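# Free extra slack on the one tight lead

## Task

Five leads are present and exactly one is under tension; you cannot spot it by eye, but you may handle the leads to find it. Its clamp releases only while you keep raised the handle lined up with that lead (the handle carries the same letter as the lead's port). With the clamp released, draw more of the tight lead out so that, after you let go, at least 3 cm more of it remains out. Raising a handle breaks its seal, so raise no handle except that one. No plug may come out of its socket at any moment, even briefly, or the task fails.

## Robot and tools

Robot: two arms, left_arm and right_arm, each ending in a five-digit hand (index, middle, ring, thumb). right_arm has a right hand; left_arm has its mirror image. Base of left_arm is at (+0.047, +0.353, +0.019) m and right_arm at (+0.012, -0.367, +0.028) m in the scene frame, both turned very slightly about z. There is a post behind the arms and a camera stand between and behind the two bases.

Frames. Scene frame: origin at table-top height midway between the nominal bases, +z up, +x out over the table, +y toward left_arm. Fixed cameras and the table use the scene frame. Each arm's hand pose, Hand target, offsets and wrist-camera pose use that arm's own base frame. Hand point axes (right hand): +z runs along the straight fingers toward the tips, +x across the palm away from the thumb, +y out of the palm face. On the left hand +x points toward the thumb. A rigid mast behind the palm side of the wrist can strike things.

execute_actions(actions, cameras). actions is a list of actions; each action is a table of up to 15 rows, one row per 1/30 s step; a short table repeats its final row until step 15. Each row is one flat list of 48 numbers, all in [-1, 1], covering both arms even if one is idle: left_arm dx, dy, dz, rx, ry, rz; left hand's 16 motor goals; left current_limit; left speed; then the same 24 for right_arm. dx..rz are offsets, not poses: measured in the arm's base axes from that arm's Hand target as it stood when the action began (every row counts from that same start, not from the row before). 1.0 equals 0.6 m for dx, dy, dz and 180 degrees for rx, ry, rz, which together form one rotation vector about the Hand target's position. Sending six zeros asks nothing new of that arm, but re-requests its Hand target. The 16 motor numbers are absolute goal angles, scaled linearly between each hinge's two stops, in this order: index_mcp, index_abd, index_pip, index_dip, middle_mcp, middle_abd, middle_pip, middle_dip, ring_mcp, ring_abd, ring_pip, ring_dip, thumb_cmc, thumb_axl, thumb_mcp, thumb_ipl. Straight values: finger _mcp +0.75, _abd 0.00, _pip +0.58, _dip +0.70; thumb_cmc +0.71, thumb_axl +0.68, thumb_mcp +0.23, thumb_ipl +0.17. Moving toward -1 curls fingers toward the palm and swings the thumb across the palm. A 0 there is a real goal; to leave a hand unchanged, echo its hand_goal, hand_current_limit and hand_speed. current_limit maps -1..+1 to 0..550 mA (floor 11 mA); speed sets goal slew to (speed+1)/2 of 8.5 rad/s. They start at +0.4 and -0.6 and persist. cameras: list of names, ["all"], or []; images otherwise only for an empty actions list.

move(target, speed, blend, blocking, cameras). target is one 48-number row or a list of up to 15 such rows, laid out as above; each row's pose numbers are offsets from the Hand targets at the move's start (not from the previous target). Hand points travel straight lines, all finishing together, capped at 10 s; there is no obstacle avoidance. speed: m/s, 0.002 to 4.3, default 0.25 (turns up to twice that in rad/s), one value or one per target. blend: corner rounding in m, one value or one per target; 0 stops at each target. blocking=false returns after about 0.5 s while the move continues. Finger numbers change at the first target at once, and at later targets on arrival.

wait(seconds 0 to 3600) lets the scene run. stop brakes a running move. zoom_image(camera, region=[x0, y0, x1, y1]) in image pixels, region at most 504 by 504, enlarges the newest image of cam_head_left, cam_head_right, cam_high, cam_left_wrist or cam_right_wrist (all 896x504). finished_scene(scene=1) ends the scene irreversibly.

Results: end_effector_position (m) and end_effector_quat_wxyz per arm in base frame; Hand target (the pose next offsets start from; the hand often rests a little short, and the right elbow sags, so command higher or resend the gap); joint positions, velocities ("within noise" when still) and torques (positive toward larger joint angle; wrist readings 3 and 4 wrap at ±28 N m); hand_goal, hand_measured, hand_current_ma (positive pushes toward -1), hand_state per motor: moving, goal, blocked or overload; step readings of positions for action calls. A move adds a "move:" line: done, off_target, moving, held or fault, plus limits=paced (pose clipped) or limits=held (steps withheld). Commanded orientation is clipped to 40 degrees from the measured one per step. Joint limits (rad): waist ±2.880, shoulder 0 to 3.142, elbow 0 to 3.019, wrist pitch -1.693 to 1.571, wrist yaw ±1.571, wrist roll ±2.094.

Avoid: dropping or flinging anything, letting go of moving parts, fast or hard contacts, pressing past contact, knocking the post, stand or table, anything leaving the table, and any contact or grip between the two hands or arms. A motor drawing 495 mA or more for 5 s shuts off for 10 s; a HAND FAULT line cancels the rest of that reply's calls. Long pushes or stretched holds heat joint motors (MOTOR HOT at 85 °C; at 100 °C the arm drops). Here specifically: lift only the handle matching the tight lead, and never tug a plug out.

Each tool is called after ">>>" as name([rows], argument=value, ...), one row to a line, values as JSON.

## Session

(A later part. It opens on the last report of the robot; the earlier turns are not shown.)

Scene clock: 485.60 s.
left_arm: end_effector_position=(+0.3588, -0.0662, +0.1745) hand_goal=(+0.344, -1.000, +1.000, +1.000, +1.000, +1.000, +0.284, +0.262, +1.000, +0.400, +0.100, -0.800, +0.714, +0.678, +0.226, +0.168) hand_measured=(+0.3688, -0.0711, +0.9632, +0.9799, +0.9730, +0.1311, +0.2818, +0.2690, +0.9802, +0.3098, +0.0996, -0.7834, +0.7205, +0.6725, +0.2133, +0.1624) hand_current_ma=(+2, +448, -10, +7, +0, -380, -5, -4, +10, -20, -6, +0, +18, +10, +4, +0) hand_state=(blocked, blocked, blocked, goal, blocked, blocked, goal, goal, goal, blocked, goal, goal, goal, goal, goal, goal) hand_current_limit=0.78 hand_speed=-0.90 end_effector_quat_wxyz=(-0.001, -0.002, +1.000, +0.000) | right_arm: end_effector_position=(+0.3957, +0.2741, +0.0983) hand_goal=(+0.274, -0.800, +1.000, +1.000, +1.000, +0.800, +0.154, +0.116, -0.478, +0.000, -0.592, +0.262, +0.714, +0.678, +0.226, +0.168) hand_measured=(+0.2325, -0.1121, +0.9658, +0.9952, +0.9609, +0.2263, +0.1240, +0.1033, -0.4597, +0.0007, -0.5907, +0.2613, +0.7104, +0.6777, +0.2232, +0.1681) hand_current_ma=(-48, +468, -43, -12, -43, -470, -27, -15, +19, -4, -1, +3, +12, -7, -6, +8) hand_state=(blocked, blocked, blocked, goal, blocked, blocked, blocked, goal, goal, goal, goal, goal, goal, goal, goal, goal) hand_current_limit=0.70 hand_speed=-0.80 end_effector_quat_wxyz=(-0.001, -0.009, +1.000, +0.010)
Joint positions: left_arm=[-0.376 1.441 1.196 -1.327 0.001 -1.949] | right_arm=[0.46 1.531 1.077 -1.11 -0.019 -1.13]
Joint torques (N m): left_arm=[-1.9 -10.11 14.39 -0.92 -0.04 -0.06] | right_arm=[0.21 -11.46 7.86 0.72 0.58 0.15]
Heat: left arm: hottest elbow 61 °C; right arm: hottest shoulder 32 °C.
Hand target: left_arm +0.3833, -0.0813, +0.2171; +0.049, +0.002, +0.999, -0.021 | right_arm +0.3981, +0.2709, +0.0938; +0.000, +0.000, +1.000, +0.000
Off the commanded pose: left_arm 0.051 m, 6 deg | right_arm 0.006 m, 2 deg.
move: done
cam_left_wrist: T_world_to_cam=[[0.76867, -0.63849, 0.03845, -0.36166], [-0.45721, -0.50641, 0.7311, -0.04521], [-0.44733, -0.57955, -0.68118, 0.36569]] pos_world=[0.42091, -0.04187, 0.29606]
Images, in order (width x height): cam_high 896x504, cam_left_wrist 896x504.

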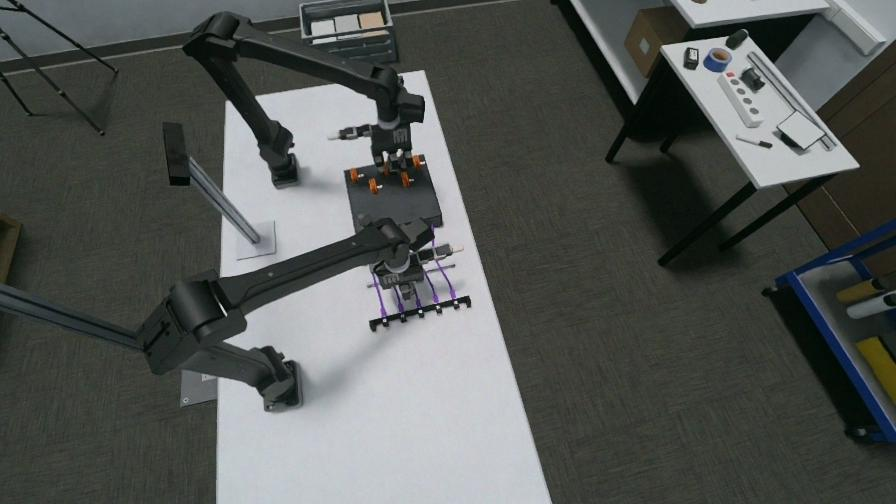

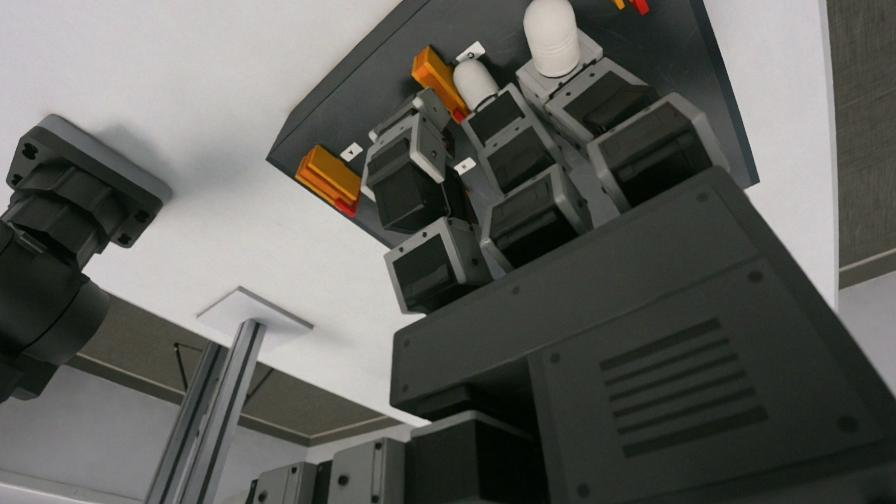

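>>> move(target=[0,0,0,0,0,0,0.343,-1,1,1,1,1,0.284,0.261,1,1,0.1,-0.8,0.714,0.678,0.226,0.168,0.78,-0.9,0,0,0,0,0,0,0.2745,-0.8,1,1,1,0.8,0.153,0.116,-0.479,0,-0.592,0.261,0.714,0.678,0.226,0.168,0.7,-0.8], speed=0.05, cameras=["cam_left_wrist"])

>>> zoom_image(camera="cam_left_wrist", region=[400, 0, 600, 150])

Scene clock: 486.63 s.
left_arm: end_effector_position=(+0.3588, -0.0662, +0.1745) hand_goal=(+0.344, -1.000, +1.000, +1.000, +1.000, +1.000, +0.284, +0.262, +1.000, +1.000, +0.100, -0.800, +0.714, +0.678, +0.226, +0.168) hand_measured=(+0.3688, -0.0696, +0.9632, +0.9799, +0.9730, +0.1311, +0.2818, +0.2690, +0.9802, +0.3127, +0.0996, -0.7821, +0.7217, +0.6725, +0.2133, +0.1633) hand_current_ma=(-1, +453, -7, -4, +0, -380, -6, +6, -6, -71, -15, +1, +11, +10, +1, +2) hand_state=(blocked, blocked, blocked, goal, blocked, blocked, goal, goal, goal, moving, goal, goal, goal, goal, goal, goal) hand_current_limit=0.78 hand_speed=-0.90 end_effector_quat_wxyz=(-0.001, -0.002, +1.000, +0.000) | right_arm: end_effector_position=(+0.3957, +0.2741, +0.0983) hand_goal=(+0.274, -0.800, +1.000, +1.000, +1.000, +0.800, +0.154, +0.116, -0.478, +0.000, -0.592, +0.262, +0.714, +0.678, +0.226, +0.168) hand_measured=(+0.2325, -0.1121, +0.9658, +0.9952, +0.9609, +0.2263, +0.1240, +0.1046, -0.4597, -0.0008, -0.5907, +0.2626, +0.7104, +0.6767, +0.2222, +0.1681) hand_current_ma=(-47, +465, -42, -11, -42, -470, -29, -17, +22, -7, -6, -1, +10, -5, -9, +12) hand_state=(blocked, blocked, blocked, goal, blocked, blocked, blocked, goal, goal, goal, goal, goal, goal, goal, goal, goal) hand_current_limit=0.70 hand_speed=-0.80 end_effector_quat_wxyz=(-0.001, -0.009, +1.000, +0.010)
Joint positions: left_arm=[-0.376 1.441 1.196 -1.327 0.001 -1.949] | right_arm=[0.46 1.531 1.077 -1.11 -0.019 -1.13]
Joint torques (N m): left_arm=[-2.26 -9.58 14.32 -0.91 0.05 -0.09] | right_arm=[0.15 -11.52 7.87 0.73 0.58 0.15]
Heat: left arm: hottest elbow 61 °C; right arm: hottest shoulder 32 °C.
Hand target: left_arm +0.3833, -0.0813, +0.2171; +0.049, +0.002, +0.999, -0.021 | right_arm +0.3981, +0.2709, +0.0938; +0.000, +0.000, +1.000, +0.000
Off the commanded pose: left_arm 0.051 m, 6 deg | right_arm 0.006 m, 2 deg.
move: done
cam_left_wrist: T_world_to_cam=[[0.76867, -0.63849, 0.03845, -0.36166], [-0.45721, -0.50641, 0.7311, -0.04521], [-0.44733, -0.57955, -0.68118, 0.36569]] pos_world=[0.42091, -0.04187, 0.29606]

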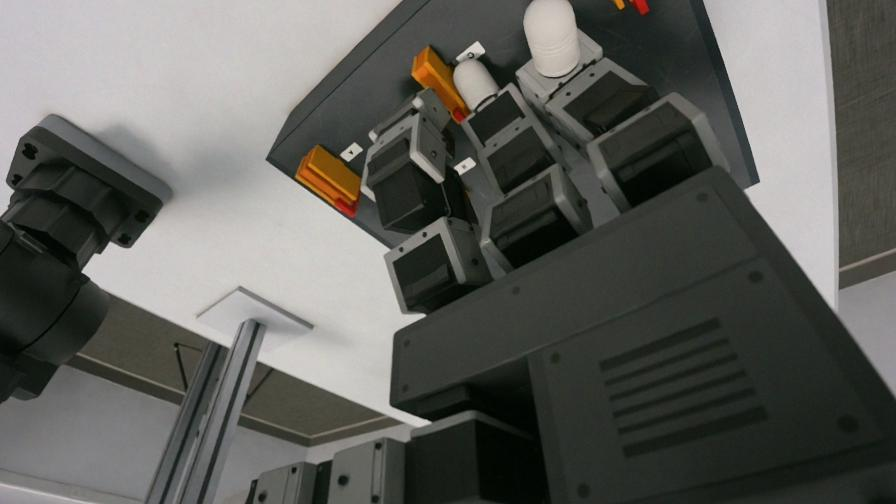

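Scaled by 2.520 from the camera's image (finer frame: 1280x720).

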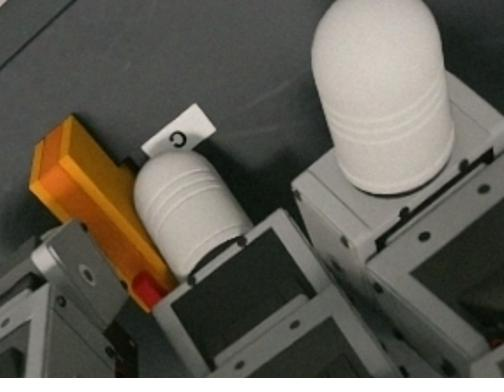

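>>> wait(seconds=3, cameras=["cam_left_wrist"])

>>> zoom_image(camera="cam_left_wrist", region=[400, 0, 600, 150])

Scene clock: 489.87 s.
left_arm: end_effector_position=(+0.3588, -0.0662, +0.1745) hand_goal=(+0.344, -1.000, +1.000, +1.000, +1.000, +1.000, +0.284, +0.262, +1.000, +1.000, +0.100, -0.800, +0.714, +0.678, +0.226, +0.168) hand_measured=(+0.3688, -0.0696, +0.9632, +0.9812, +0.9730, +0.1311, +0.2818, +0.2690, +0.9826, +0.3201, +0.0996, -0.7961, +0.7217, +0.6714, +0.2133, +0.1633) hand_current_ma=(-2, +448, -11, -4, -9, -385, -9, +4, -1, -274, +4, -3, +6, +10, +5, +7) hand_state=(blocked, blocked, blocked, goal, blocked, blocked, goal, goal, goal, blocked, goal, goal, goal, goal, goal, goal) hand_current_limit=0.78 hand_speed=-0.90 end_effector_quat_wxyz=(-0.001, -0.002, +1.000, +0.000) | right_arm: end_effector_position=(+0.3957, +0.2741, +0.0983) hand_goal=(+0.274, -0.800, +1.000, +1.000, +1.000, +0.800, +0.154, +0.116, -0.478, +0.000, -0.592, +0.262, +0.714, +0.678, +0.226, +0.168) hand_measured=(+0.2325, -0.1121, +0.9658, +0.9965, +0.9609, +0.2278, +0.1240, +0.1033, -0.4597, +0.0007, -0.5907, +0.2626, +0.7104, +0.6767, +0.2222, +0.1681) hand_current_ma=(-48, +464, -48, -8, -42, -469, -24, -15, +24, -4, -1, -3, +12, -6, -6, +7) hand_state=(blocked, blocked, blocked, goal, blocked, blocked, blocked, goal, goal, goal, goal, goal, goal, goal, goal, goal) hand_current_limit=0.70 hand_speed=-0.80 end_effector_quat_wxyz=(-0.001, -0.009, +1.000, +0.010)
Joint positions: left_arm=[-0.376 1.441 1.196 -1.327 0.001 -1.949] | right_arm=[0.46 1.531 1.077 -1.11 -0.019 -1.13]
Joint torques (N m): left_arm=[-1.85 -9.76 14.37 -1.01 0 -0.09] | right_arm=[0.15 -11.46 7.87 0.75 0.59 0.15]
Heat: left arm: hottest elbow 61 °C; right arm: hottest shoulder 32 °C.
Hand target: left_arm +0.3833, -0.0813, +0.2171; +0.049, +0.002, +0.999, -0.021 | right_arm +0.3981, +0.2709, +0.0938; +0.000, +0.000, +1.000, +0.000
Off the commanded pose: left_arm 0.051 m, 6 deg | right_arm 0.006 m, 2 deg.
wait: 3.00 s; at rest from the start
cam_left_wrist: T_world_to_cam=[[0.76867, -0.63849, 0.03845, -0.36166], [-0.45721, -0.50641, 0.7311, -0.04521], [-0.44733, -0.57955, -0.68118, 0.36569]] pos_world=[0.42091, -0.04187, 0.29606]

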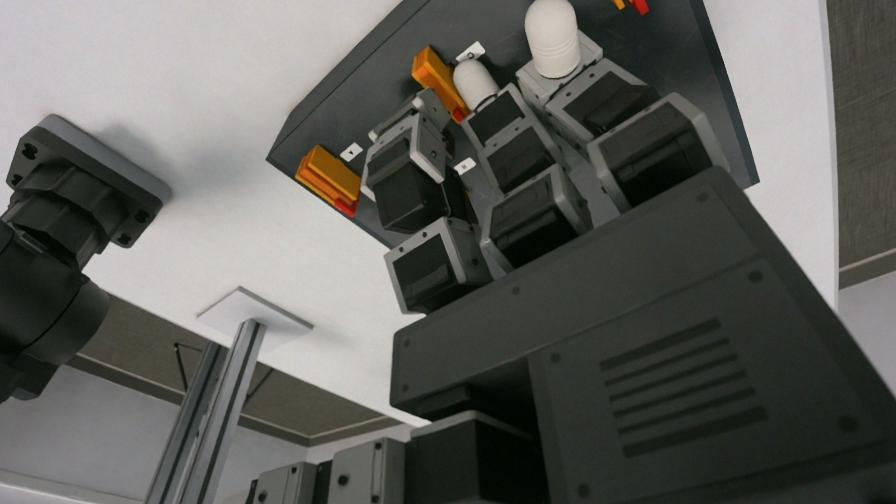

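Scaled by 2.520 from the camera's image (finer frame: 1280x720).

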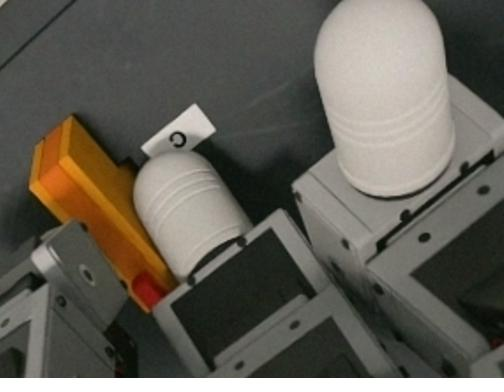

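>>> move(target=[0.0033,-0.0022,0.0067,-0.0011,-0.0027,0,0.343,-1,1,1,1,1,0.284,0.261,1,1,0.1,-0.8,0.714,0.678,0.226,0.168,0.78,-0.9,0,0,0,0,0,0,0.2745,-0.8,1,1,1,0.8,0.153,0.116,-0.479,0,-0.592,0.261,0.714,0.678,0.226,0.168,0.7,-0.8], speed=0.02, cameras=["cam_left_wrist"])

>>> zoom_image(camera="cam_left_wrist", region=[400, 0, 600, 150])

Scene clock: 490.90 s.
left_arm: end_effector_position=(+0.3589, -0.0662, +0.1746) hand_goal=(+0.344, -1.000, +1.000, +1.000, +1.000, +1.000, +0.284, +0.262, +1.000, +1.000, +0.100, -0.800, +0.714, +0.678, +0.226, +0.168) hand_measured=(+0.3688, -0.0696, +0.9619, +0.9812, +0.9730, +0.1311, +0.2818, +0.2690, +0.9838, +0.3201, +0.1009, -0.7974, +0.7205, +0.6725, +0.2123, +0.1633) hand_current_ma=(+11, +451, -5, -11, -11, -390, +1, +1, -8, -275, -2, -6, +11, +4, +7, +10) hand_state=(blocked, blocked, blocked, goal, blocked, blocked, goal, goal, goal, blocked, goal, goal, goal, goal, goal, goal) hand_current_limit=0.78 hand_speed=-0.90 end_effector_quat_wxyz=(+0.000, -0.002, +1.000, +0.000) | right_arm: end_effector_position=(+0.3957, +0.2741, +0.0983) hand_goal=(+0.274, -0.800, +1.000, +1.000, +1.000, +0.800, +0.154, +0.116, -0.478, +0.000, -0.592, +0.262, +0.714, +0.678, +0.226, +0.168) hand_measured=(+0.2313, -0.1121, +0.9658, +0.9965, +0.9609, +0.2263, +0.1240, +0.1046, -0.4597, +0.0007, -0.5907, +0.2626, +0.7104, +0.6767, +0.2222, +0.1672) hand_current_ma=(-44, +464, -46, -6, -44, -470, -23, -16, +21, -3, -6, -1, +9, -8, -6, +11) hand_state=(blocked, blocked, blocked, goal, blocked, blocked, blocked, goal, goal, goal, goal, goal, goal, goal, goal, goal) hand_current_limit=0.70 hand_speed=-0.80 end_effector_quat_wxyz=(-0.001, -0.009, +1.000, +0.010)
Joint positions: left_arm=[-0.376 1.441 1.196 -1.327 0.001 -1.949] | right_arm=[0.46 1.531 1.077 -1.11 -0.019 -1.13]
Joint torques (N m): left_arm=[-1.49 -10.17 14.69 -1.25 0 -0.07] | right_arm=[0.21 -11.46 7.87 0.73 0.59 0.15]
Heat: left arm: hottest elbow 61 °C; right arm: hottest shoulder 32 °C.
Hand target: left_arm +0.3852, -0.0826, +0.2211; +0.053, +0.002, +0.998, -0.022 | right_arm +0.3981, +0.2709, +0.0938; +0.000, +0.000, +1.000, +0.000
Off the commanded pose: left_arm 0.056 m, 7 deg | right_arm 0.006 m, 2 deg.
move: off_target (left_arm)
cam_left_wrist: T_world_to_cam=[[0.76863, -0.63851, 0.03881, -0.36183], [-0.45746, -0.50624, 0.73106, -0.04512], [-0.44715, -0.57967, -0.6812, 0.36573]] pos_world=[0.42101, -0.04187, 0.29616]

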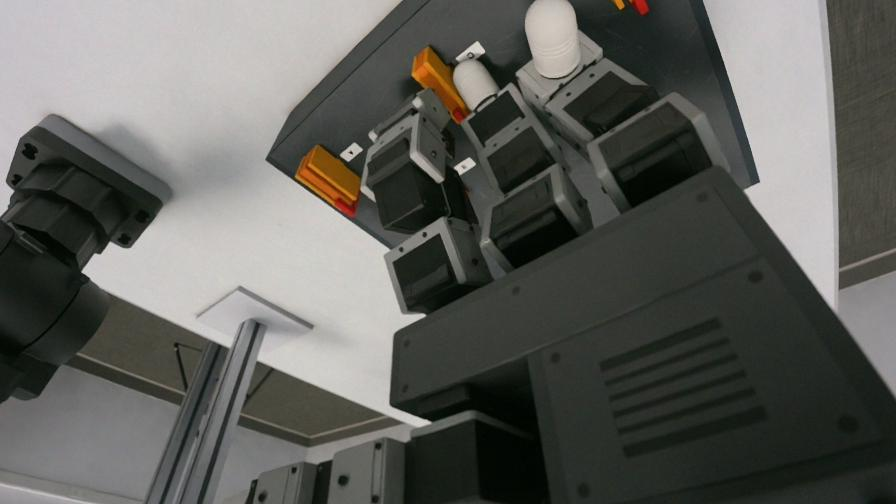

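Scaled by 2.520 from the camera's image (finer frame: 1280x720).

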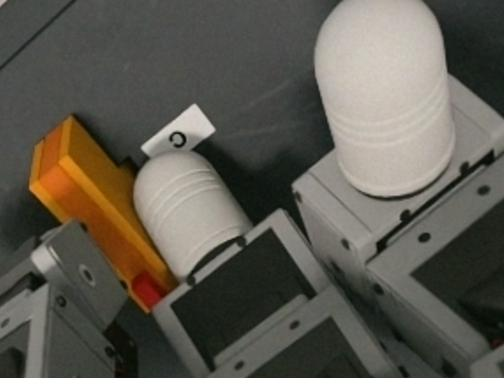

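>>> move(target=[0.0033,-0.0022,0.0067,-0.0011,-0.0027,0,0.343,-1,1,1,1,1,0.284,0.261,1,1,0.1,-0.8,0.714,0.678,0.226,0.168,0.78,-0.9,0,0,0,0,0,0,0.2745,-0.8,1,1,1,0.8,0.153,0.116,-0.479,0,-0.592,0.261,0.714,0.678,0.226,0.168,0.7,-0.8], speed=0.02, cameras=[])

>>> wait(seconds=0.5, cameras=["cam_left_wrist"])

>>> zoom_image(camera="cam_left_wrist", region=[400, 0, 600, 150])

Scene clock: 491.77 s.
left_arm: end_effector_position=(+0.3591, -0.0664, +0.1758) hand_goal=(+0.344, -1.000, +1.000, +1.000, +1.000, +1.000, +0.284, +0.262, +1.000, +1.000, +0.100, -0.800, +0.714, +0.678, +0.226, +0.168) hand_measured=(+0.3688, -0.0696, +0.9619, +0.9774, +0.9717, +0.1311, +0.2806, +0.2690, +0.9826, +0.3201, +0.0996, -0.7961, +0.7217, +0.6725, +0.2133, +0.1633) hand_current_ma=(+18, +451, -3, -9, -17, -381, -12, +7, -4, -272, -14, -9, +14, +19, -7, +14) hand_state=(blocked, blocked, blocked, blocked, blocked, blocked, goal, goal, goal, blocked, goal, goal, goal, goal, goal, goal) hand_current_limit=0.78 hand_speed=-0.90 end_effector_quat_wxyz=(-0.001, -0.001, +1.000, +0.000) | right_arm: end_effector_position=(+0.3957, +0.2741, +0.0983) hand_goal=(+0.274, -0.800, +1.000, +1.000, +1.000, +0.800, +0.154, +0.116, -0.478, +0.000, -0.592, +0.262, +0.714, +0.678, +0.226, +0.168) hand_measured=(+0.2325, -0.1121, +0.9658, +0.9965, +0.9609, +0.2263, +0.1240, +0.1033, -0.4597, +0.0007, -0.5907, +0.2613, +0.7104, +0.6767, +0.2232, +0.1681) hand_current_ma=(-49, +468, -46, -9, -40, -469, -27, -15, +25, +0, -3, +2, +9, -8, -8, +10) hand_state=(blocked, blocked, blocked, goal, blocked, blocked, blocked, goal, goal, goal, goal, goal, goal, goal, goal, goal) hand_current_limit=0.70 hand_speed=-0.80 end_effector_quat_wxyz=(-0.001, -0.009, +1.000, +0.010)
Joint positions: left_arm=[-0.376 1.441 1.199 -1.33 0.001 -1.949] | right_arm=[0.46 1.531 1.077 -1.11 -0.019 -1.13]
Joint torques (N m): left_arm=[-2.55 -10.05 15.38 -1.06 -0.01 -0.12] | right_arm=[0.21 -11.52 7.88 0.73 0.59 0.15]
Heat: left arm: hottest elbow 61 °C; right arm: hottest shoulder 32 °C.
Hand target: left_arm +0.3872, -0.0839, +0.2252; +0.058, +0.002, +0.998, -0.024 | right_arm +0.3981, +0.2709, +0.0938; +0.000, +0.000, +1.000, +0.000
Off the commanded pose: left_arm 0.059 m, 7 deg | right_arm 0.006 m, 2 deg.
move: off_target (left_arm)

Scene clock: 492.27 s.
left_arm: end_effector_position=(+0.3591, -0.0664, +0.1758) hand_goal=(+0.344, -1.000, +1.000, +1.000, +1.000, +1.000, +0.284, +0.262, +1.000, +1.000, +0.100, -0.800, +0.714, +0.678, +0.226, +0.168) hand_measured=(+0.3700, -0.0682, +0.9619, +0.9761, +0.9730, +0.1311, +0.2806, +0.2690, +0.9826, +0.3215, +0.0996, -0.7961, +0.7205, +0.6725, +0.2123, +0.1633) hand_current_ma=(+12, +448, -16, -10, -11, -388, -9, +5, +6, -258, -3, +2, +3, -8, +3, +6) hand_state=(blocked, blocked, blocked, blocked, blocked, blocked, goal, goal, goal, blocked, goal, goal, goal, goal, goal, goal) hand_current_limit=0.78 hand_speed=-0.90 end_effector_quat_wxyz=(-0.001, -0.001, +1.000, +0.000) | right_arm: end_effector_position=(+0.3957, +0.2741, +0.0983) hand_goal=(+0.274, -0.800, +1.000, +1.000, +1.000, +0.800, +0.154, +0.116, -0.478, +0.000, -0.592, +0.262, +0.714, +0.678, +0.226, +0.168) hand_measured=(+0.2313, -0.1121, +0.9658, +0.9965, +0.9609, +0.2263, +0.1240, +0.1033, -0.4585, +0.0007, -0.5894, +0.2613, +0.7104, +0.6777, +0.2222, +0.1672) hand_current_ma=(-42, +462, -44, -10, -42, -475, -30, -25, +22, -4, -3, +1, +10, -7, -5, +9) hand_state=(blocked, blocked, blocked, goal, blocked, blocked, blocked, goal, goal, goal, goal, goal, goal, goal, goal, goal) hand_current_limit=0.70 hand_speed=-0.80 end_effector_quat_wxyz=(-0.001, -0.009, +1.000, +0.010)
Joint positions: left_arm=[-0.376 1.441 1.199 -1.33 0.001 -1.949] | right_arm=[0.46 1.531 1.077 -1.11 -0.019 -1.13]
Joint torques (N m): left_arm=[-2.02 -9.82 15.43 -0.87 -0.08 -0.1] | right_arm=[0.21 -11.46 7.87 0.75 0.59 0.15]
Heat: left arm: hottest elbow 61 °C; right arm: hottest shoulder 32 °C.
Hand target: left_arm +0.3872, -0.0839, +0.2252; +0.058, +0.002, +0.998, -0.024 | right_arm +0.3981, +0.2709, +0.0938; +0.000, +0.000, +1.000, +0.000
Off the commanded pose: left_arm 0.059 m, 7 deg | right_arm 0.006 m, 2 deg.
wait: 0.50 s; at rest by 0.17 s
cam_left_wrist: T_world_to_cam=[[0.76847, -0.63873, 0.03846, -0.36199], [-0.45736, -0.50624, 0.73112, -0.04599], [-0.44752, -0.57944, -0.68116, 0.3666]] pos_world=[0.42121, -0.04207, 0.29726]

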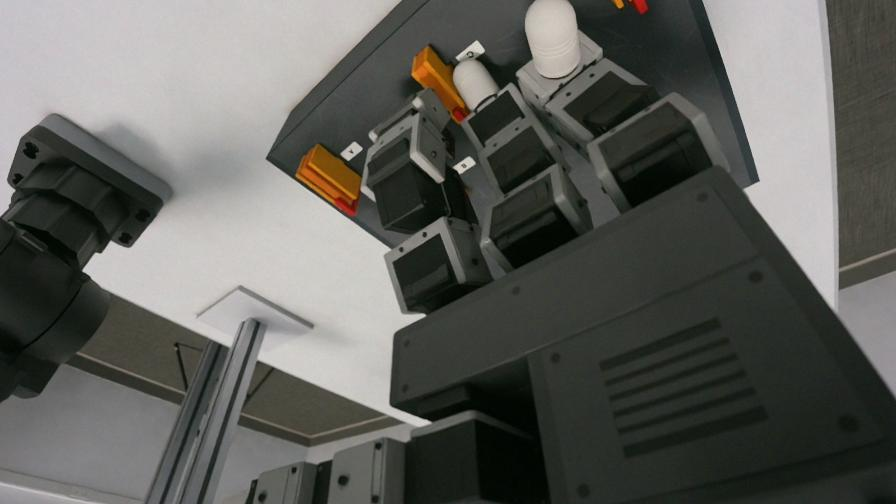

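Scaled by 2.520 from the camera's image (finer frame: 1280x720).

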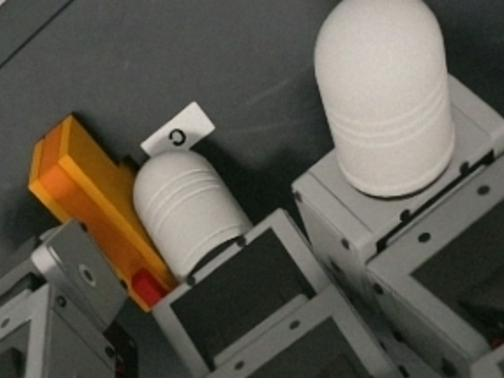

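>>> move(target=[0.0033,-0.0022,0.0067,-0.0011,-0.0027,0,0.343,-1,1,1,1,1,0.284,0.261,1,1,0.1,-0.8,0.714,0.678,0.226,0.168,0.78,-0.9,0,0,0,0,0,0,0.2745,-0.8,1,1,1,0.8,0.153,0.116,-0.479,0,-0.592,0.261,0.714,0.678,0.226,0.168,0.7,-0.8], speed=0.02, cameras=["cam_left_wrist"])

>>> zoom_image(camera="cam_left_wrist", region=[400, 0, 600, 150])

>>> move(target=[0.0033,-0.0022,0.0067,-0.0011,-0.0027,0,0.343,-1,1,1,1,1,0.284,0.261,1,1,0.1,-0.8,0.714,0.678,0.226,0.168,0.78,-0.9,0,0,0,0,0,0,0.2745,-0.8,1,1,1,0.8,0.153,0.116,-0.479,0,-0.592,0.261,0.714,0.678,0.226,0.168,0.7,-0.8], speed=0.02, cameras=["cam_left_wrist"])

>>> zoom_image(camera="cam_left_wrist", region=[400, 0, 600, 150])

Scene clock: 493.47 s.
left_arm: end_effector_position=(+0.3603, -0.0677, +0.1790) hand_goal=(+0.344, -1.000, +1.000, +1.000, +1.000, +1.000, +0.284, +0.262, +1.000, +1.000, +0.100, -0.800, +0.714, +0.678, +0.226, +0.168) hand_measured=(+0.3712, -0.0682, +0.9606, +0.9684, +0.9717, +0.1311, +0.2767, +0.2690, +0.9826, +0.3215, +0.0984, -0.7961, +0.7205, +0.6725, +0.2123, +0.1633) hand_current_ma=(+15, +462, -13, +4, -11, -393, -6, +4, -9, -273, -8, -5, +6, +4, +1, +10) hand_state=(blocked, blocked, blocked, blocked, blocked, blocked, goal, goal, goal, blocked, goal, goal, goal, goal, goal, goal) hand_current_limit=0.78 hand_speed=-0.90 end_effector_quat_wxyz=(+0.001, -0.001, +1.000, -0.001) | right_arm: end_effector_position=(+0.3957, +0.2741, +0.0983) hand_goal=(+0.274, -0.800, +1.000, +1.000, +1.000, +0.800, +0.154, +0.116, -0.478, +0.000, -0.592, +0.262, +0.714, +0.678, +0.226, +0.168) hand_measured=(+0.2325, -0.1121, +0.9658, +0.9965, +0.9609, +0.2263, +0.1240, +0.1046, -0.4585, +0.0007, -0.5907, +0.2613, +0.7104, +0.6767, +0.2222, +0.1672) hand_current_ma=(-45, +464, -41, -8, -41, -471, -23, -19, +22, -3, -4, -2, +8, -8, -9, +11) hand_state=(blocked, blocked, blocked, goal, blocked, blocked, blocked, goal, goal, goal, goal, goal, goal, goal, goal, goal) hand_current_limit=0.70 hand_speed=-0.80 end_effector_quat_wxyz=(-0.001, -0.009, +1.000, +0.010)
Joint positions: left_arm=[-0.378 1.441 1.209 -1.336 0.001 -1.95] | right_arm=[0.46 1.531 1.077 -1.11 -0.019 -1.13]
Joint torques (N m): left_arm=[-1.9 -9.82 15.39 -0.8 0.01 -0.11] | right_arm=[0.21 -11.52 7.86 0.73 0.59 0.15]
Heat: left arm: hottest elbow 61 °C; right arm: hottest shoulder 32 °C.
Hand target: left_arm +0.3892, -0.0853, +0.2291; +0.062, +0.002, +0.998, -0.026 | right_arm +0.3981, +0.2709, +0.0938; +0.000, +0.000, +1.000, +0.000
Off the commanded pose: left_arm 0.060 m, 8 deg | right_arm 0.006 m, 2 deg.
move: off_target (left_arm)
cam_left_wrist: T_world_to_cam=[[0.76757, -0.63963, 0.04136, -0.36425], [-0.46005, -0.50484, 0.73041, -0.04727], [-0.44632, -0.57966, -0.68176, 0.36828]] pos_world=[0.42221, -0.04337, 0.30066]

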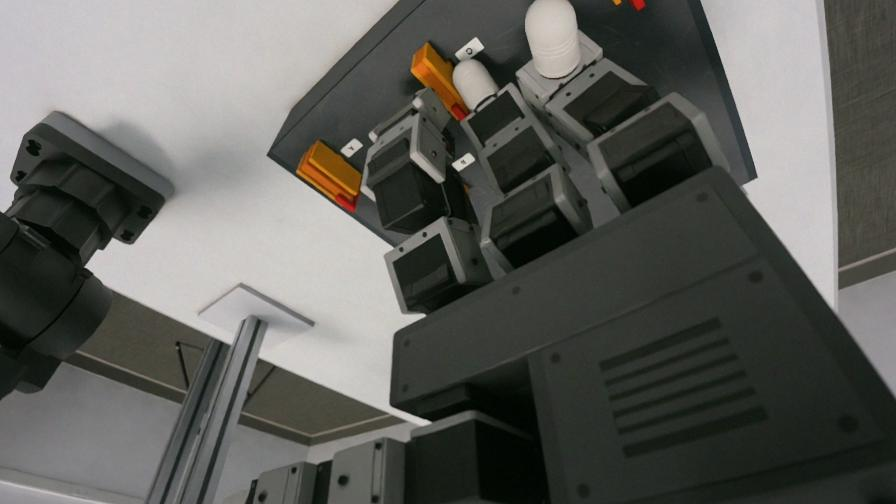

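Scaled by 2.520 from the camera's image (finer frame: 1280x720).

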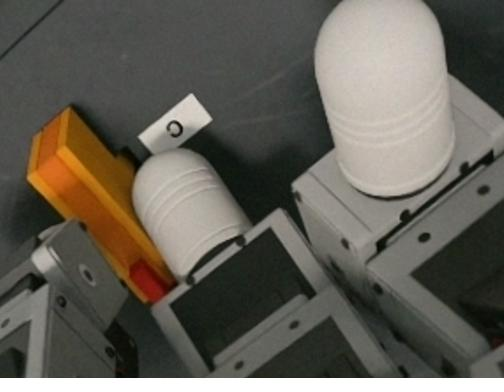

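Scene clock: 494.07 s.
left_arm: end_effector_position=(+0.3606, -0.0684, +0.1814) hand_goal=(+0.344, -1.000, +1.000, +1.000, +1.000, +1.000, +0.284, +0.262, +1.000, +1.000, +0.100, -0.800, +0.714, +0.678, +0.226, +0.168) hand_measured=(+0.3712, -0.0696, +0.9581, +0.9659, +0.9730, +0.1340, +0.2729, +0.2690, +0.9826, +0.3230, +0.0945, -0.7961, +0.7205, +0.6725, +0.2133, +0.1633) hand_current_ma=(-2, +457, -13, -2, -15, -383, -14, +10, +7, -275, +3, +6, +11, +15, +0, -4) hand_state=(blocked, blocked, blocked, blocked, blocked, blocked, goal, goal, goal, blocked, goal, goal, goal, goal, goal, goal) hand_current_limit=0.78 hand_speed=-0.90 end_effector_quat_wxyz=(+0.001, -0.001, +1.000, -0.001) | right_arm: end_effector_position=(+0.3957, +0.2741, +0.0983) hand_goal=(+0.274, -0.800, +1.000, +1.000, +1.000, +0.800, +0.154, +0.116, -0.478, +0.000, -0.592, +0.262, +0.714, +0.678, +0.226, +0.168) hand_measured=(+0.2325, -0.1121, +0.9658, +0.9965, +0.9609, +0.2263, +0.1240, +0.1033, -0.4597, +0.0007, -0.5907, +0.2613, +0.7104, +0.6777, +0.2222, +0.1672) hand_current_ma=(-49, +460, -48, -11, -44, -473, -29, -20, +19, -5, -7, +1, +7, -8, -10, +9) hand_state=(blocked, blocked, blocked, goal, blocked, blocked, blocked, goal, goal, goal, goal, goal, goal, goal, goal, goal) hand_current_limit=0.70 hand_speed=-0.80 end_effector_quat_wxyz=(-0.001, -0.009, +1.000, +0.010)
Joint positions: left_arm=[-0.379 1.441 1.215 -1.343 0.001 -1.951] | right_arm=[0.46 1.531 1.077 -1.11 -0.019 -1.13]
Joint torques (N m): left_arm=[-1.73 -10.99 15.79 -0.53 -0.07 -0.11] | right_arm=[0.15 -11.46 7.88 0.75 0.58 0.15]
Heat: left arm: hottest elbow 62 °C; right arm: hottest shoulder 32 °C.
Hand target: left_arm +0.3912, -0.0865, +0.2332; +0.066, +0.002, +0.997, -0.028 | right_arm +0.3981, +0.2709, +0.0938; +0.000, +0.000, +1.000, +0.000
Off the commanded pose: left_arm 0.063 m, 8 deg | right_arm 0.006 m, 2 deg.
move: off_target (left_arm)
cam_left_wrist: T_world_to_cam=[[0.76735, -0.63991, 0.04101, -0.36477], [-0.45999, -0.50478, 0.73048, -0.04933], [-0.44674, -0.5794, -0.6817, 0.36977]] pos_world=[0.42241, -0.04407, 0.30306]

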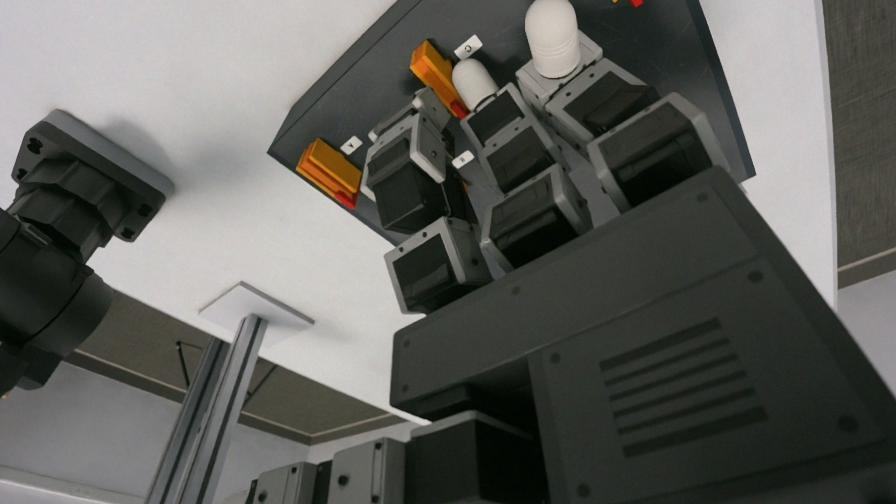

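Scaled by 2.520 from the camera's image (finer frame: 1280x720).

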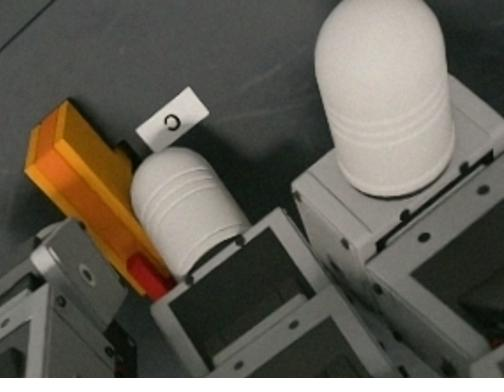

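>>> zoom_image(camera="cam_left_wrist", region=[400, 20, 500, 120])

>>> execute_actions(actions=[], cameras=["cam_high","cam_head_right","cam_head_left"])

>>> zoom_image(camera="cam_high", region=[340, 150, 440, 200])

>>> zoom_image(camera="cam_head_right", region=[230, 220, 310, 340])

Scaled by 5.040 from the camera's image (finer frame: 1280x720).

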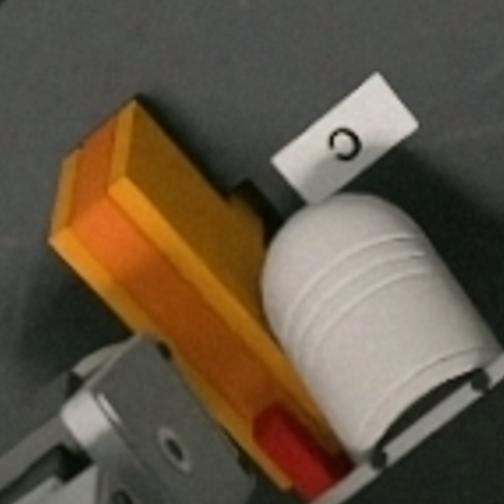

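Scene clock: 494.70 s.
left_arm: end_effector_position=(+0.3606, -0.0684, +0.1814) hand_goal=(+0.344, -1.000, +1.000, +1.000, +1.000, +1.000, +0.284, +0.262, +1.000, +1.000, +0.100, -0.800, +0.714, +0.678, +0.226, +0.168) hand_measured=(+0.3700, -0.0682, +0.9568, +0.9646, +0.9730, +0.1325, +0.2716, +0.2690, +0.9826, +0.3230, +0.0945, -0.7961, +0.7217, +0.6725, +0.2133, +0.1633) hand_current_ma=(+3, +453, -14, -11, -14, -394, -13, +12, +3, -261, +7, -11, +15, +3, +4, +15) hand_state=(blocked, blocked, blocked, blocked, blocked, blocked, goal, goal, goal, blocked, goal, goal, goal, goal, goal, goal) hand_current_limit=0.78 hand_speed=-0.90 end_effector_quat_wxyz=(+0.001, -0.001, +1.000, -0.001) | right_arm: end_effector_position=(+0.3957, +0.2741, +0.0983) hand_goal=(+0.274, -0.800, +1.000, +1.000, +1.000, +0.800, +0.154, +0.116, -0.478, +0.000, -0.592, +0.262, +0.714, +0.678, +0.226, +0.168) hand_measured=(+0.2325, -0.1121, +0.9658, +0.9965, +0.9609, +0.2263, +0.1240, +0.1033, -0.4597, +0.0007, -0.5907, +0.2613, +0.7104, +0.6777, +0.2222, +0.1672) hand_current_ma=(-44, +464, -45, -9, -42, -474, -27, -20, +22, -2, -5, +2, +8, -5, -10, +9) hand_state=(blocked, blocked, blocked, goal, blocked, blocked, blocked, goal, goal, goal, goal, goal, goal, goal, goal, goal) hand_current_limit=0.70 hand_speed=-0.80 end_effector_quat_wxyz=(-0.001, -0.009, +1.000, +0.010)
Joint positions: left_arm=[-0.379 1.441 1.215 -1.343 0.001 -1.951] | right_arm=[0.46 1.531 1.077 -1.11 -0.019 -1.13]
Joint velocities: within noise
Joint torques (N m): left_arm=[-2.32 -10.17 15.76 -0.54 -0.05 0] | right_arm=[0.21 -11.46 7.87 0.75 0.59 0.15]
Heat: left arm: hottest elbow 62 °C; right arm: hottest shoulder 32 °C.
Hand target: left_arm +0.3912, -0.0865, +0.2332; +0.066, +0.002, +0.997, -0.028 | right_arm +0.3981, +0.2709, +0.0938; +0.000, +0.000, +1.000, +0.000
Off the commanded pose: left_arm 0.063 m, 8 deg | right_arm 0.006 m, 2 deg.
Images, in order (width x height): cam_head_left 896x504, cam_head_right 896x504, cam_high 896x504.

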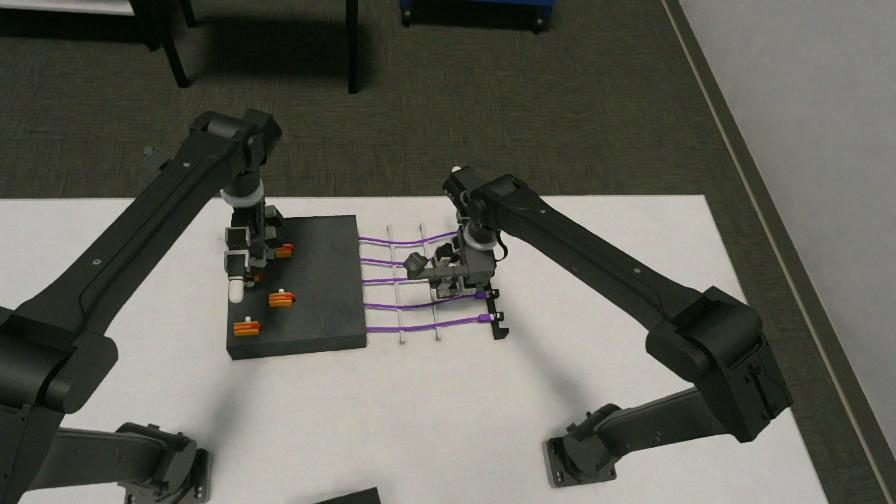

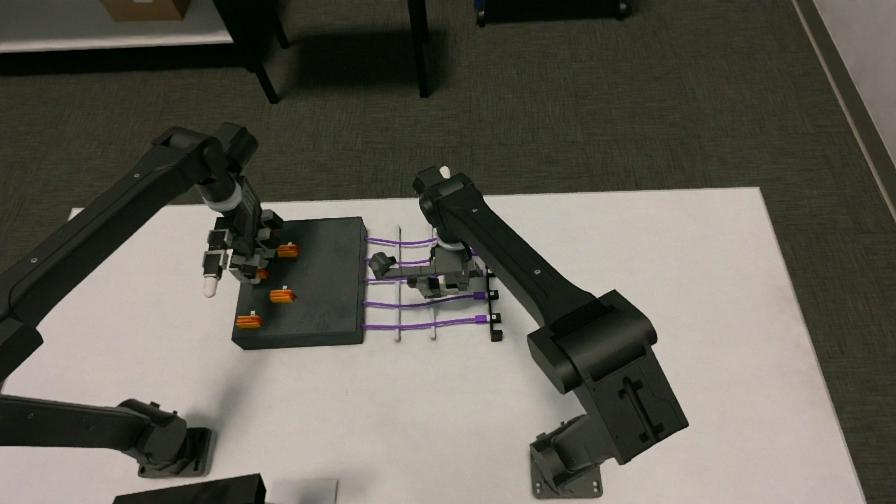

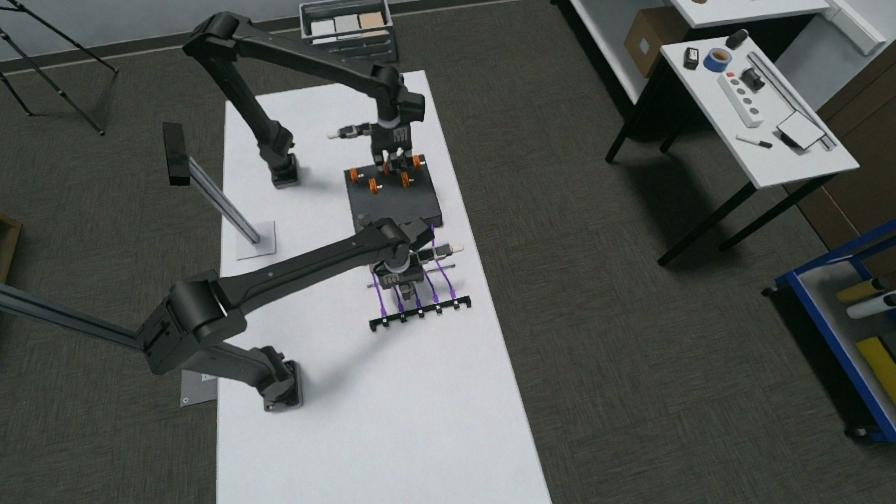

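Scaled by 5.040 from the camera's image (finer frame: 1280x720).

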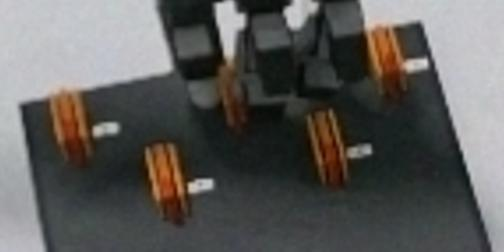

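Scaled by 4.200 from the camera's image (finer frame: 1280x720).

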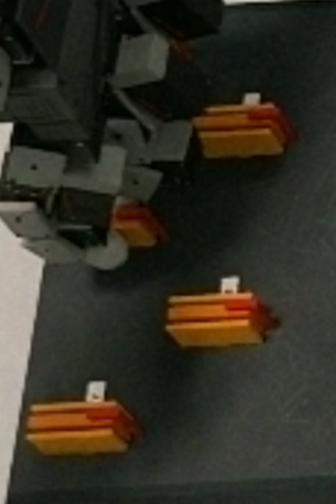

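>>> move([
  [0,0,0,0,0,0,0.343,-1,1,1,1,1,0.284,0.261,1,1,0.1,-0.8,0.714,0.678,0.226,0.168,0.78,-0.9,0,0.0,0,0,0,0,0.2745,0.1,1,1,1,-0.1,0.153,0.116,-0.479,0,-0.592,0.261,0.714,0.678,0.226,0.168,0.3,-0.7],
  [0,0,0,0,0,0,0.343,-1,1,1,1,1,0.284,0.261,1,1,0.1,-0.8,0.714,0.678,0.226,0.168,0.78,-0.9,0,0.0,0.15,0,0,0,0.2745,0.1,1,1,1,-0.1,0.153,0.116,-0.479,0,-0.592,0.261,0.714,0.678,0.226,0.168,0.3,-0.7],
  [0,0,0,0,0,0,0.343,-1,1,1,1,1,0.284,0.261,1,1,0.1,-0.8,0.714,0.678,0.226,0.168,0.78,-0.9,0,0.0,0.15,0,0,0,0.754,0.15,-0.738,0.696,0.754,-0.15,-0.738,0.696,-0.479,0,-0.592,0.261,0.714,0.678,0.226,0.168,0.3,-0.7],
], speed=0.1, cameras=["cam_right_wrist"])

>>> move(target=[0,0,0,0,0,0,0.343,-1,1,1,1,1,0.284,0.261,1,1,0.1,-0.8,0.714,0.678,0.226,0.168,0.78,-0.9,0,0,0,0,0,0,0.754,-0.5,-0.738,0.696,0.754,0.5,-0.738,0.696,-0.479,0,-0.592,0.261,0.714,0.678,0.226,0.168,-0.3,-0.8], speed=0.1, cameras=["cam_right_wrist","cam_head_left"])

>>> zoom_image(camera="cam_right_wrist", region=[300, 0, 700, 300])

Scene clock: 513.53 s.
left_arm: end_effector_position=(+0.3606, -0.0684, +0.1814) hand_goal=(+0.344, -1.000, +1.000, +1.000, +1.000, +1.000, +0.284, +0.262, +1.000, +1.000, +0.100, -0.800, +0.714, +0.678, +0.226, +0.168) hand_measured=(+0.3712, -0.0696, +0.9568, +0.9659, +0.9730, +0.1325, +0.2729, +0.2690, +0.9826, +0.3230, +0.0945, -0.7961, +0.7217, +0.6725, +0.2133, +0.1633) hand_current_ma=(+14, +460, -22, -7, -2, -388, -4, +3, +1, -265, +0, +1, +9, +10, +5, -4) hand_state=(blocked, blocked, blocked, blocked, blocked, blocked, goal, goal, goal, blocked, goal, goal, goal, goal, goal, goal) hand_current_limit=0.78 hand_speed=-0.90 end_effector_quat_wxyz=(+0.001, -0.001, +1.000, -0.001) | right_arm: end_effector_position=(+0.3814, +0.2633, +0.1574) hand_goal=(+0.754, +0.150, -0.738, +0.696, +0.754, -0.150, -0.738, +0.696, -0.478, +0.000, -0.592, +0.262, +0.714, +0.678, +0.226, +0.168) hand_measured=(+0.7583, +0.1443, -0.7318, +0.6958, +0.7583, -0.1458, -0.7331, +0.6958, -0.4597, +0.0007, -0.5907, +0.2613, +0.7104, +0.6777, +0.2222, +0.1672) hand_current_ma=(+13, -5, -9, -5, +7, -5, +5, -11, +27, -4, -6, +0, +11, -5, -4, +11) hand_state=(goal, goal, goal, goal, goal, goal, goal, goal, goal, goal, goal, goal, goal, goal, goal, goal) hand_current_limit=0.30 hand_speed=-0.70 end_effector_quat_wxyz=(-0.025, -0.005, +1.000, -0.011)
Joint positions: left_arm=[-0.379 1.441 1.215 -1.343 0.001 -1.951] | right_arm=[0.46 1.462 1.179 -1.342 -0.003 -1.12]
Joint torques (N m): left_arm=[-2.26 -10.58 15.73 -0.64 -0.01 -0.07] | right_arm=[0.21 -12.1 12.52 0.28 0.01 0.05]
Heat: left arm: hottest elbow 68 °C; right arm: hottest shoulder 32 °C.
Hand target: left_arm +0.3912, -0.0865, +0.2332; +0.066, +0.002, +0.997, -0.028 | right_arm +0.3981, +0.2710, +0.1839; +0.000, +0.001, +1.000, +0.000
Off the commanded pose: left_arm 0.063 m, 8 deg | right_arm 0.032 m, 3 deg.
move: off_target (right_arm); target 3's new numbers were sent with right_arm's hand 0.032 m and 3 deg from that target
cam_right_wrist: T_world_to_cam=[[0.7953, 0.60542, -0.03105, -0.42673], [0.4228, -0.51723, 0.74412, -0.19643], [0.43445, -0.60493, -0.66732, 0.22282]] pos_world=[0.32563, 0.29154, 0.28161]

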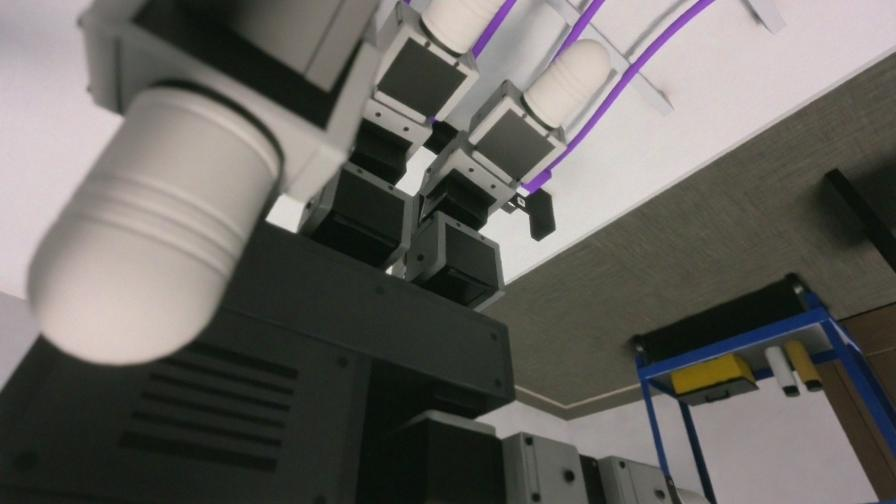

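Scene clock: 514.37 s.
left_arm: end_effector_position=(+0.3606, -0.0684, +0.1814) hand_goal=(+0.344, -1.000, +1.000, +1.000, +1.000, +1.000, +0.284, +0.262, +1.000, +1.000, +0.100, -0.800, +0.714, +0.678, +0.226, +0.168) hand_measured=(+0.3712, -0.0682, +0.9568, +0.9659, +0.9717, +0.1325, +0.2729, +0.2690, +0.9838, +0.3230, +0.0945, -0.7961, +0.7217, +0.6725, +0.2123, +0.1633) hand_current_ma=(+11, +452, -14, -12, +0, -390, +1, -5, +2, -267, -4, +1, +16, +11, +6, +11) hand_state=(blocked, blocked, blocked, blocked, blocked, blocked, goal, goal, goal, blocked, goal, goal, goal, goal, goal, goal) hand_current_limit=0.78 hand_speed=-0.90 end_effector_quat_wxyz=(+0.001, -0.001, +1.000, -0.001) | right_arm: end_effector_position=(+0.3814, +0.2633, +0.1574) hand_goal=(+0.754, -0.500, -0.738, +0.696, +0.754, +0.500, -0.738, +0.696, -0.478, +0.000, -0.592, +0.262, +0.714, +0.678, +0.226, +0.168) hand_measured=(+0.7583, -0.2469, -0.7434, +0.6958, +0.7583, +0.2497, -0.7408, +0.6945, -0.4597, +0.0007, -0.5907, +0.2613, +0.7104, +0.6777, +0.2222, +0.1681) hand_current_ma=(+9, +188, -10, -9, +8, -194, +0, -9, +26, -2, -7, +0, +8, -7, -9, +10) hand_state=(goal, moving, goal, goal, goal, moving, goal, goal, goal, goal, goal, goal, goal, goal, goal, goal) hand_current_limit=-0.30 hand_speed=-0.80 end_effector_quat_wxyz=(-0.025, -0.005, +1.000, -0.011)
Joint positions: left_arm=[-0.379 1.441 1.215 -1.343 0.001 -1.951] | right_arm=[0.46 1.462 1.179 -1.342 -0.003 -1.12]
Joint torques (N m): left_arm=[-2.2 -10.46 15.76 -0.8 -0.03 -0.11] | right_arm=[0.15 -12.1 12.53 0.28 0.01 0.05]
Heat: left arm: hottest elbow 68 °C; right arm: hottest shoulder 32 °C.
Hand target: left_arm +0.3912, -0.0865, +0.2332; +0.066, +0.002, +0.997, -0.028 | right_arm +0.3981, +0.2710, +0.1839; +0.000, +0.001, +1.000, +0.000
Off the commanded pose: left_arm 0.063 m, 8 deg | right_arm 0.032 m, 3 deg.
move: done
cam_right_wrist: T_world_to_cam=[[0.7953, 0.60542, -0.03105, -0.42673], [0.4228, -0.51723, 0.74412, -0.19643], [0.43445, -0.60493, -0.66732, 0.22282]] pos_world=[0.32563, 0.29154, 0.28161]
Images, in order (width x height): cam_head_left 896x504, cam_right_wrist 896x504.

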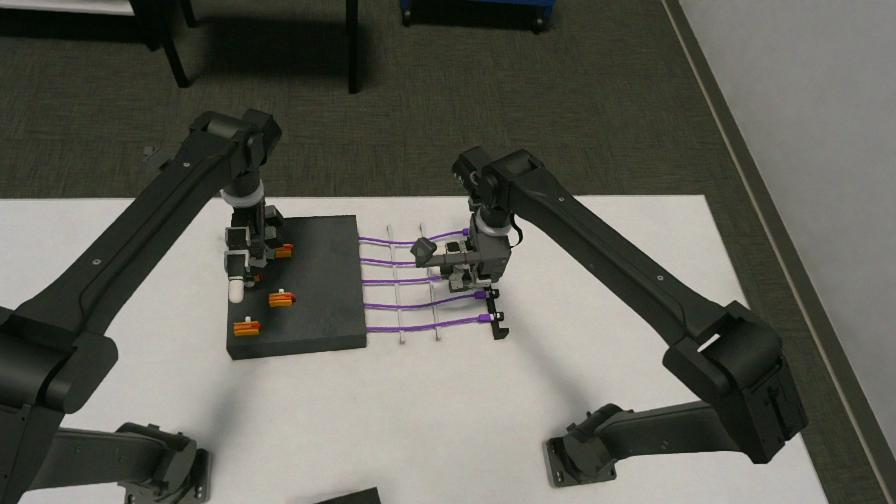

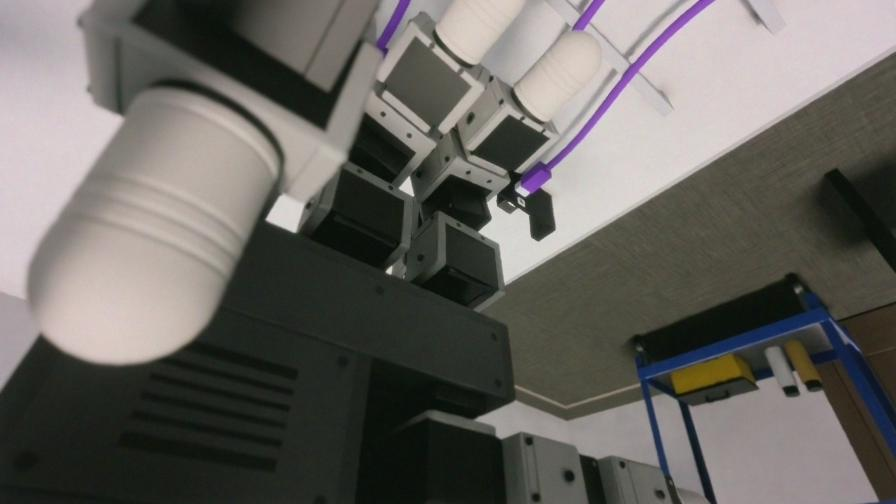

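Scaled by 1.260 from the camera's image (finer frame: 1280x720).

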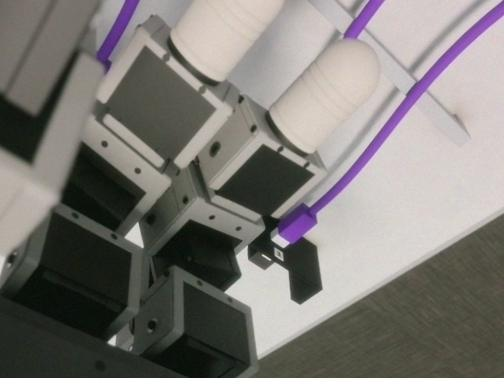

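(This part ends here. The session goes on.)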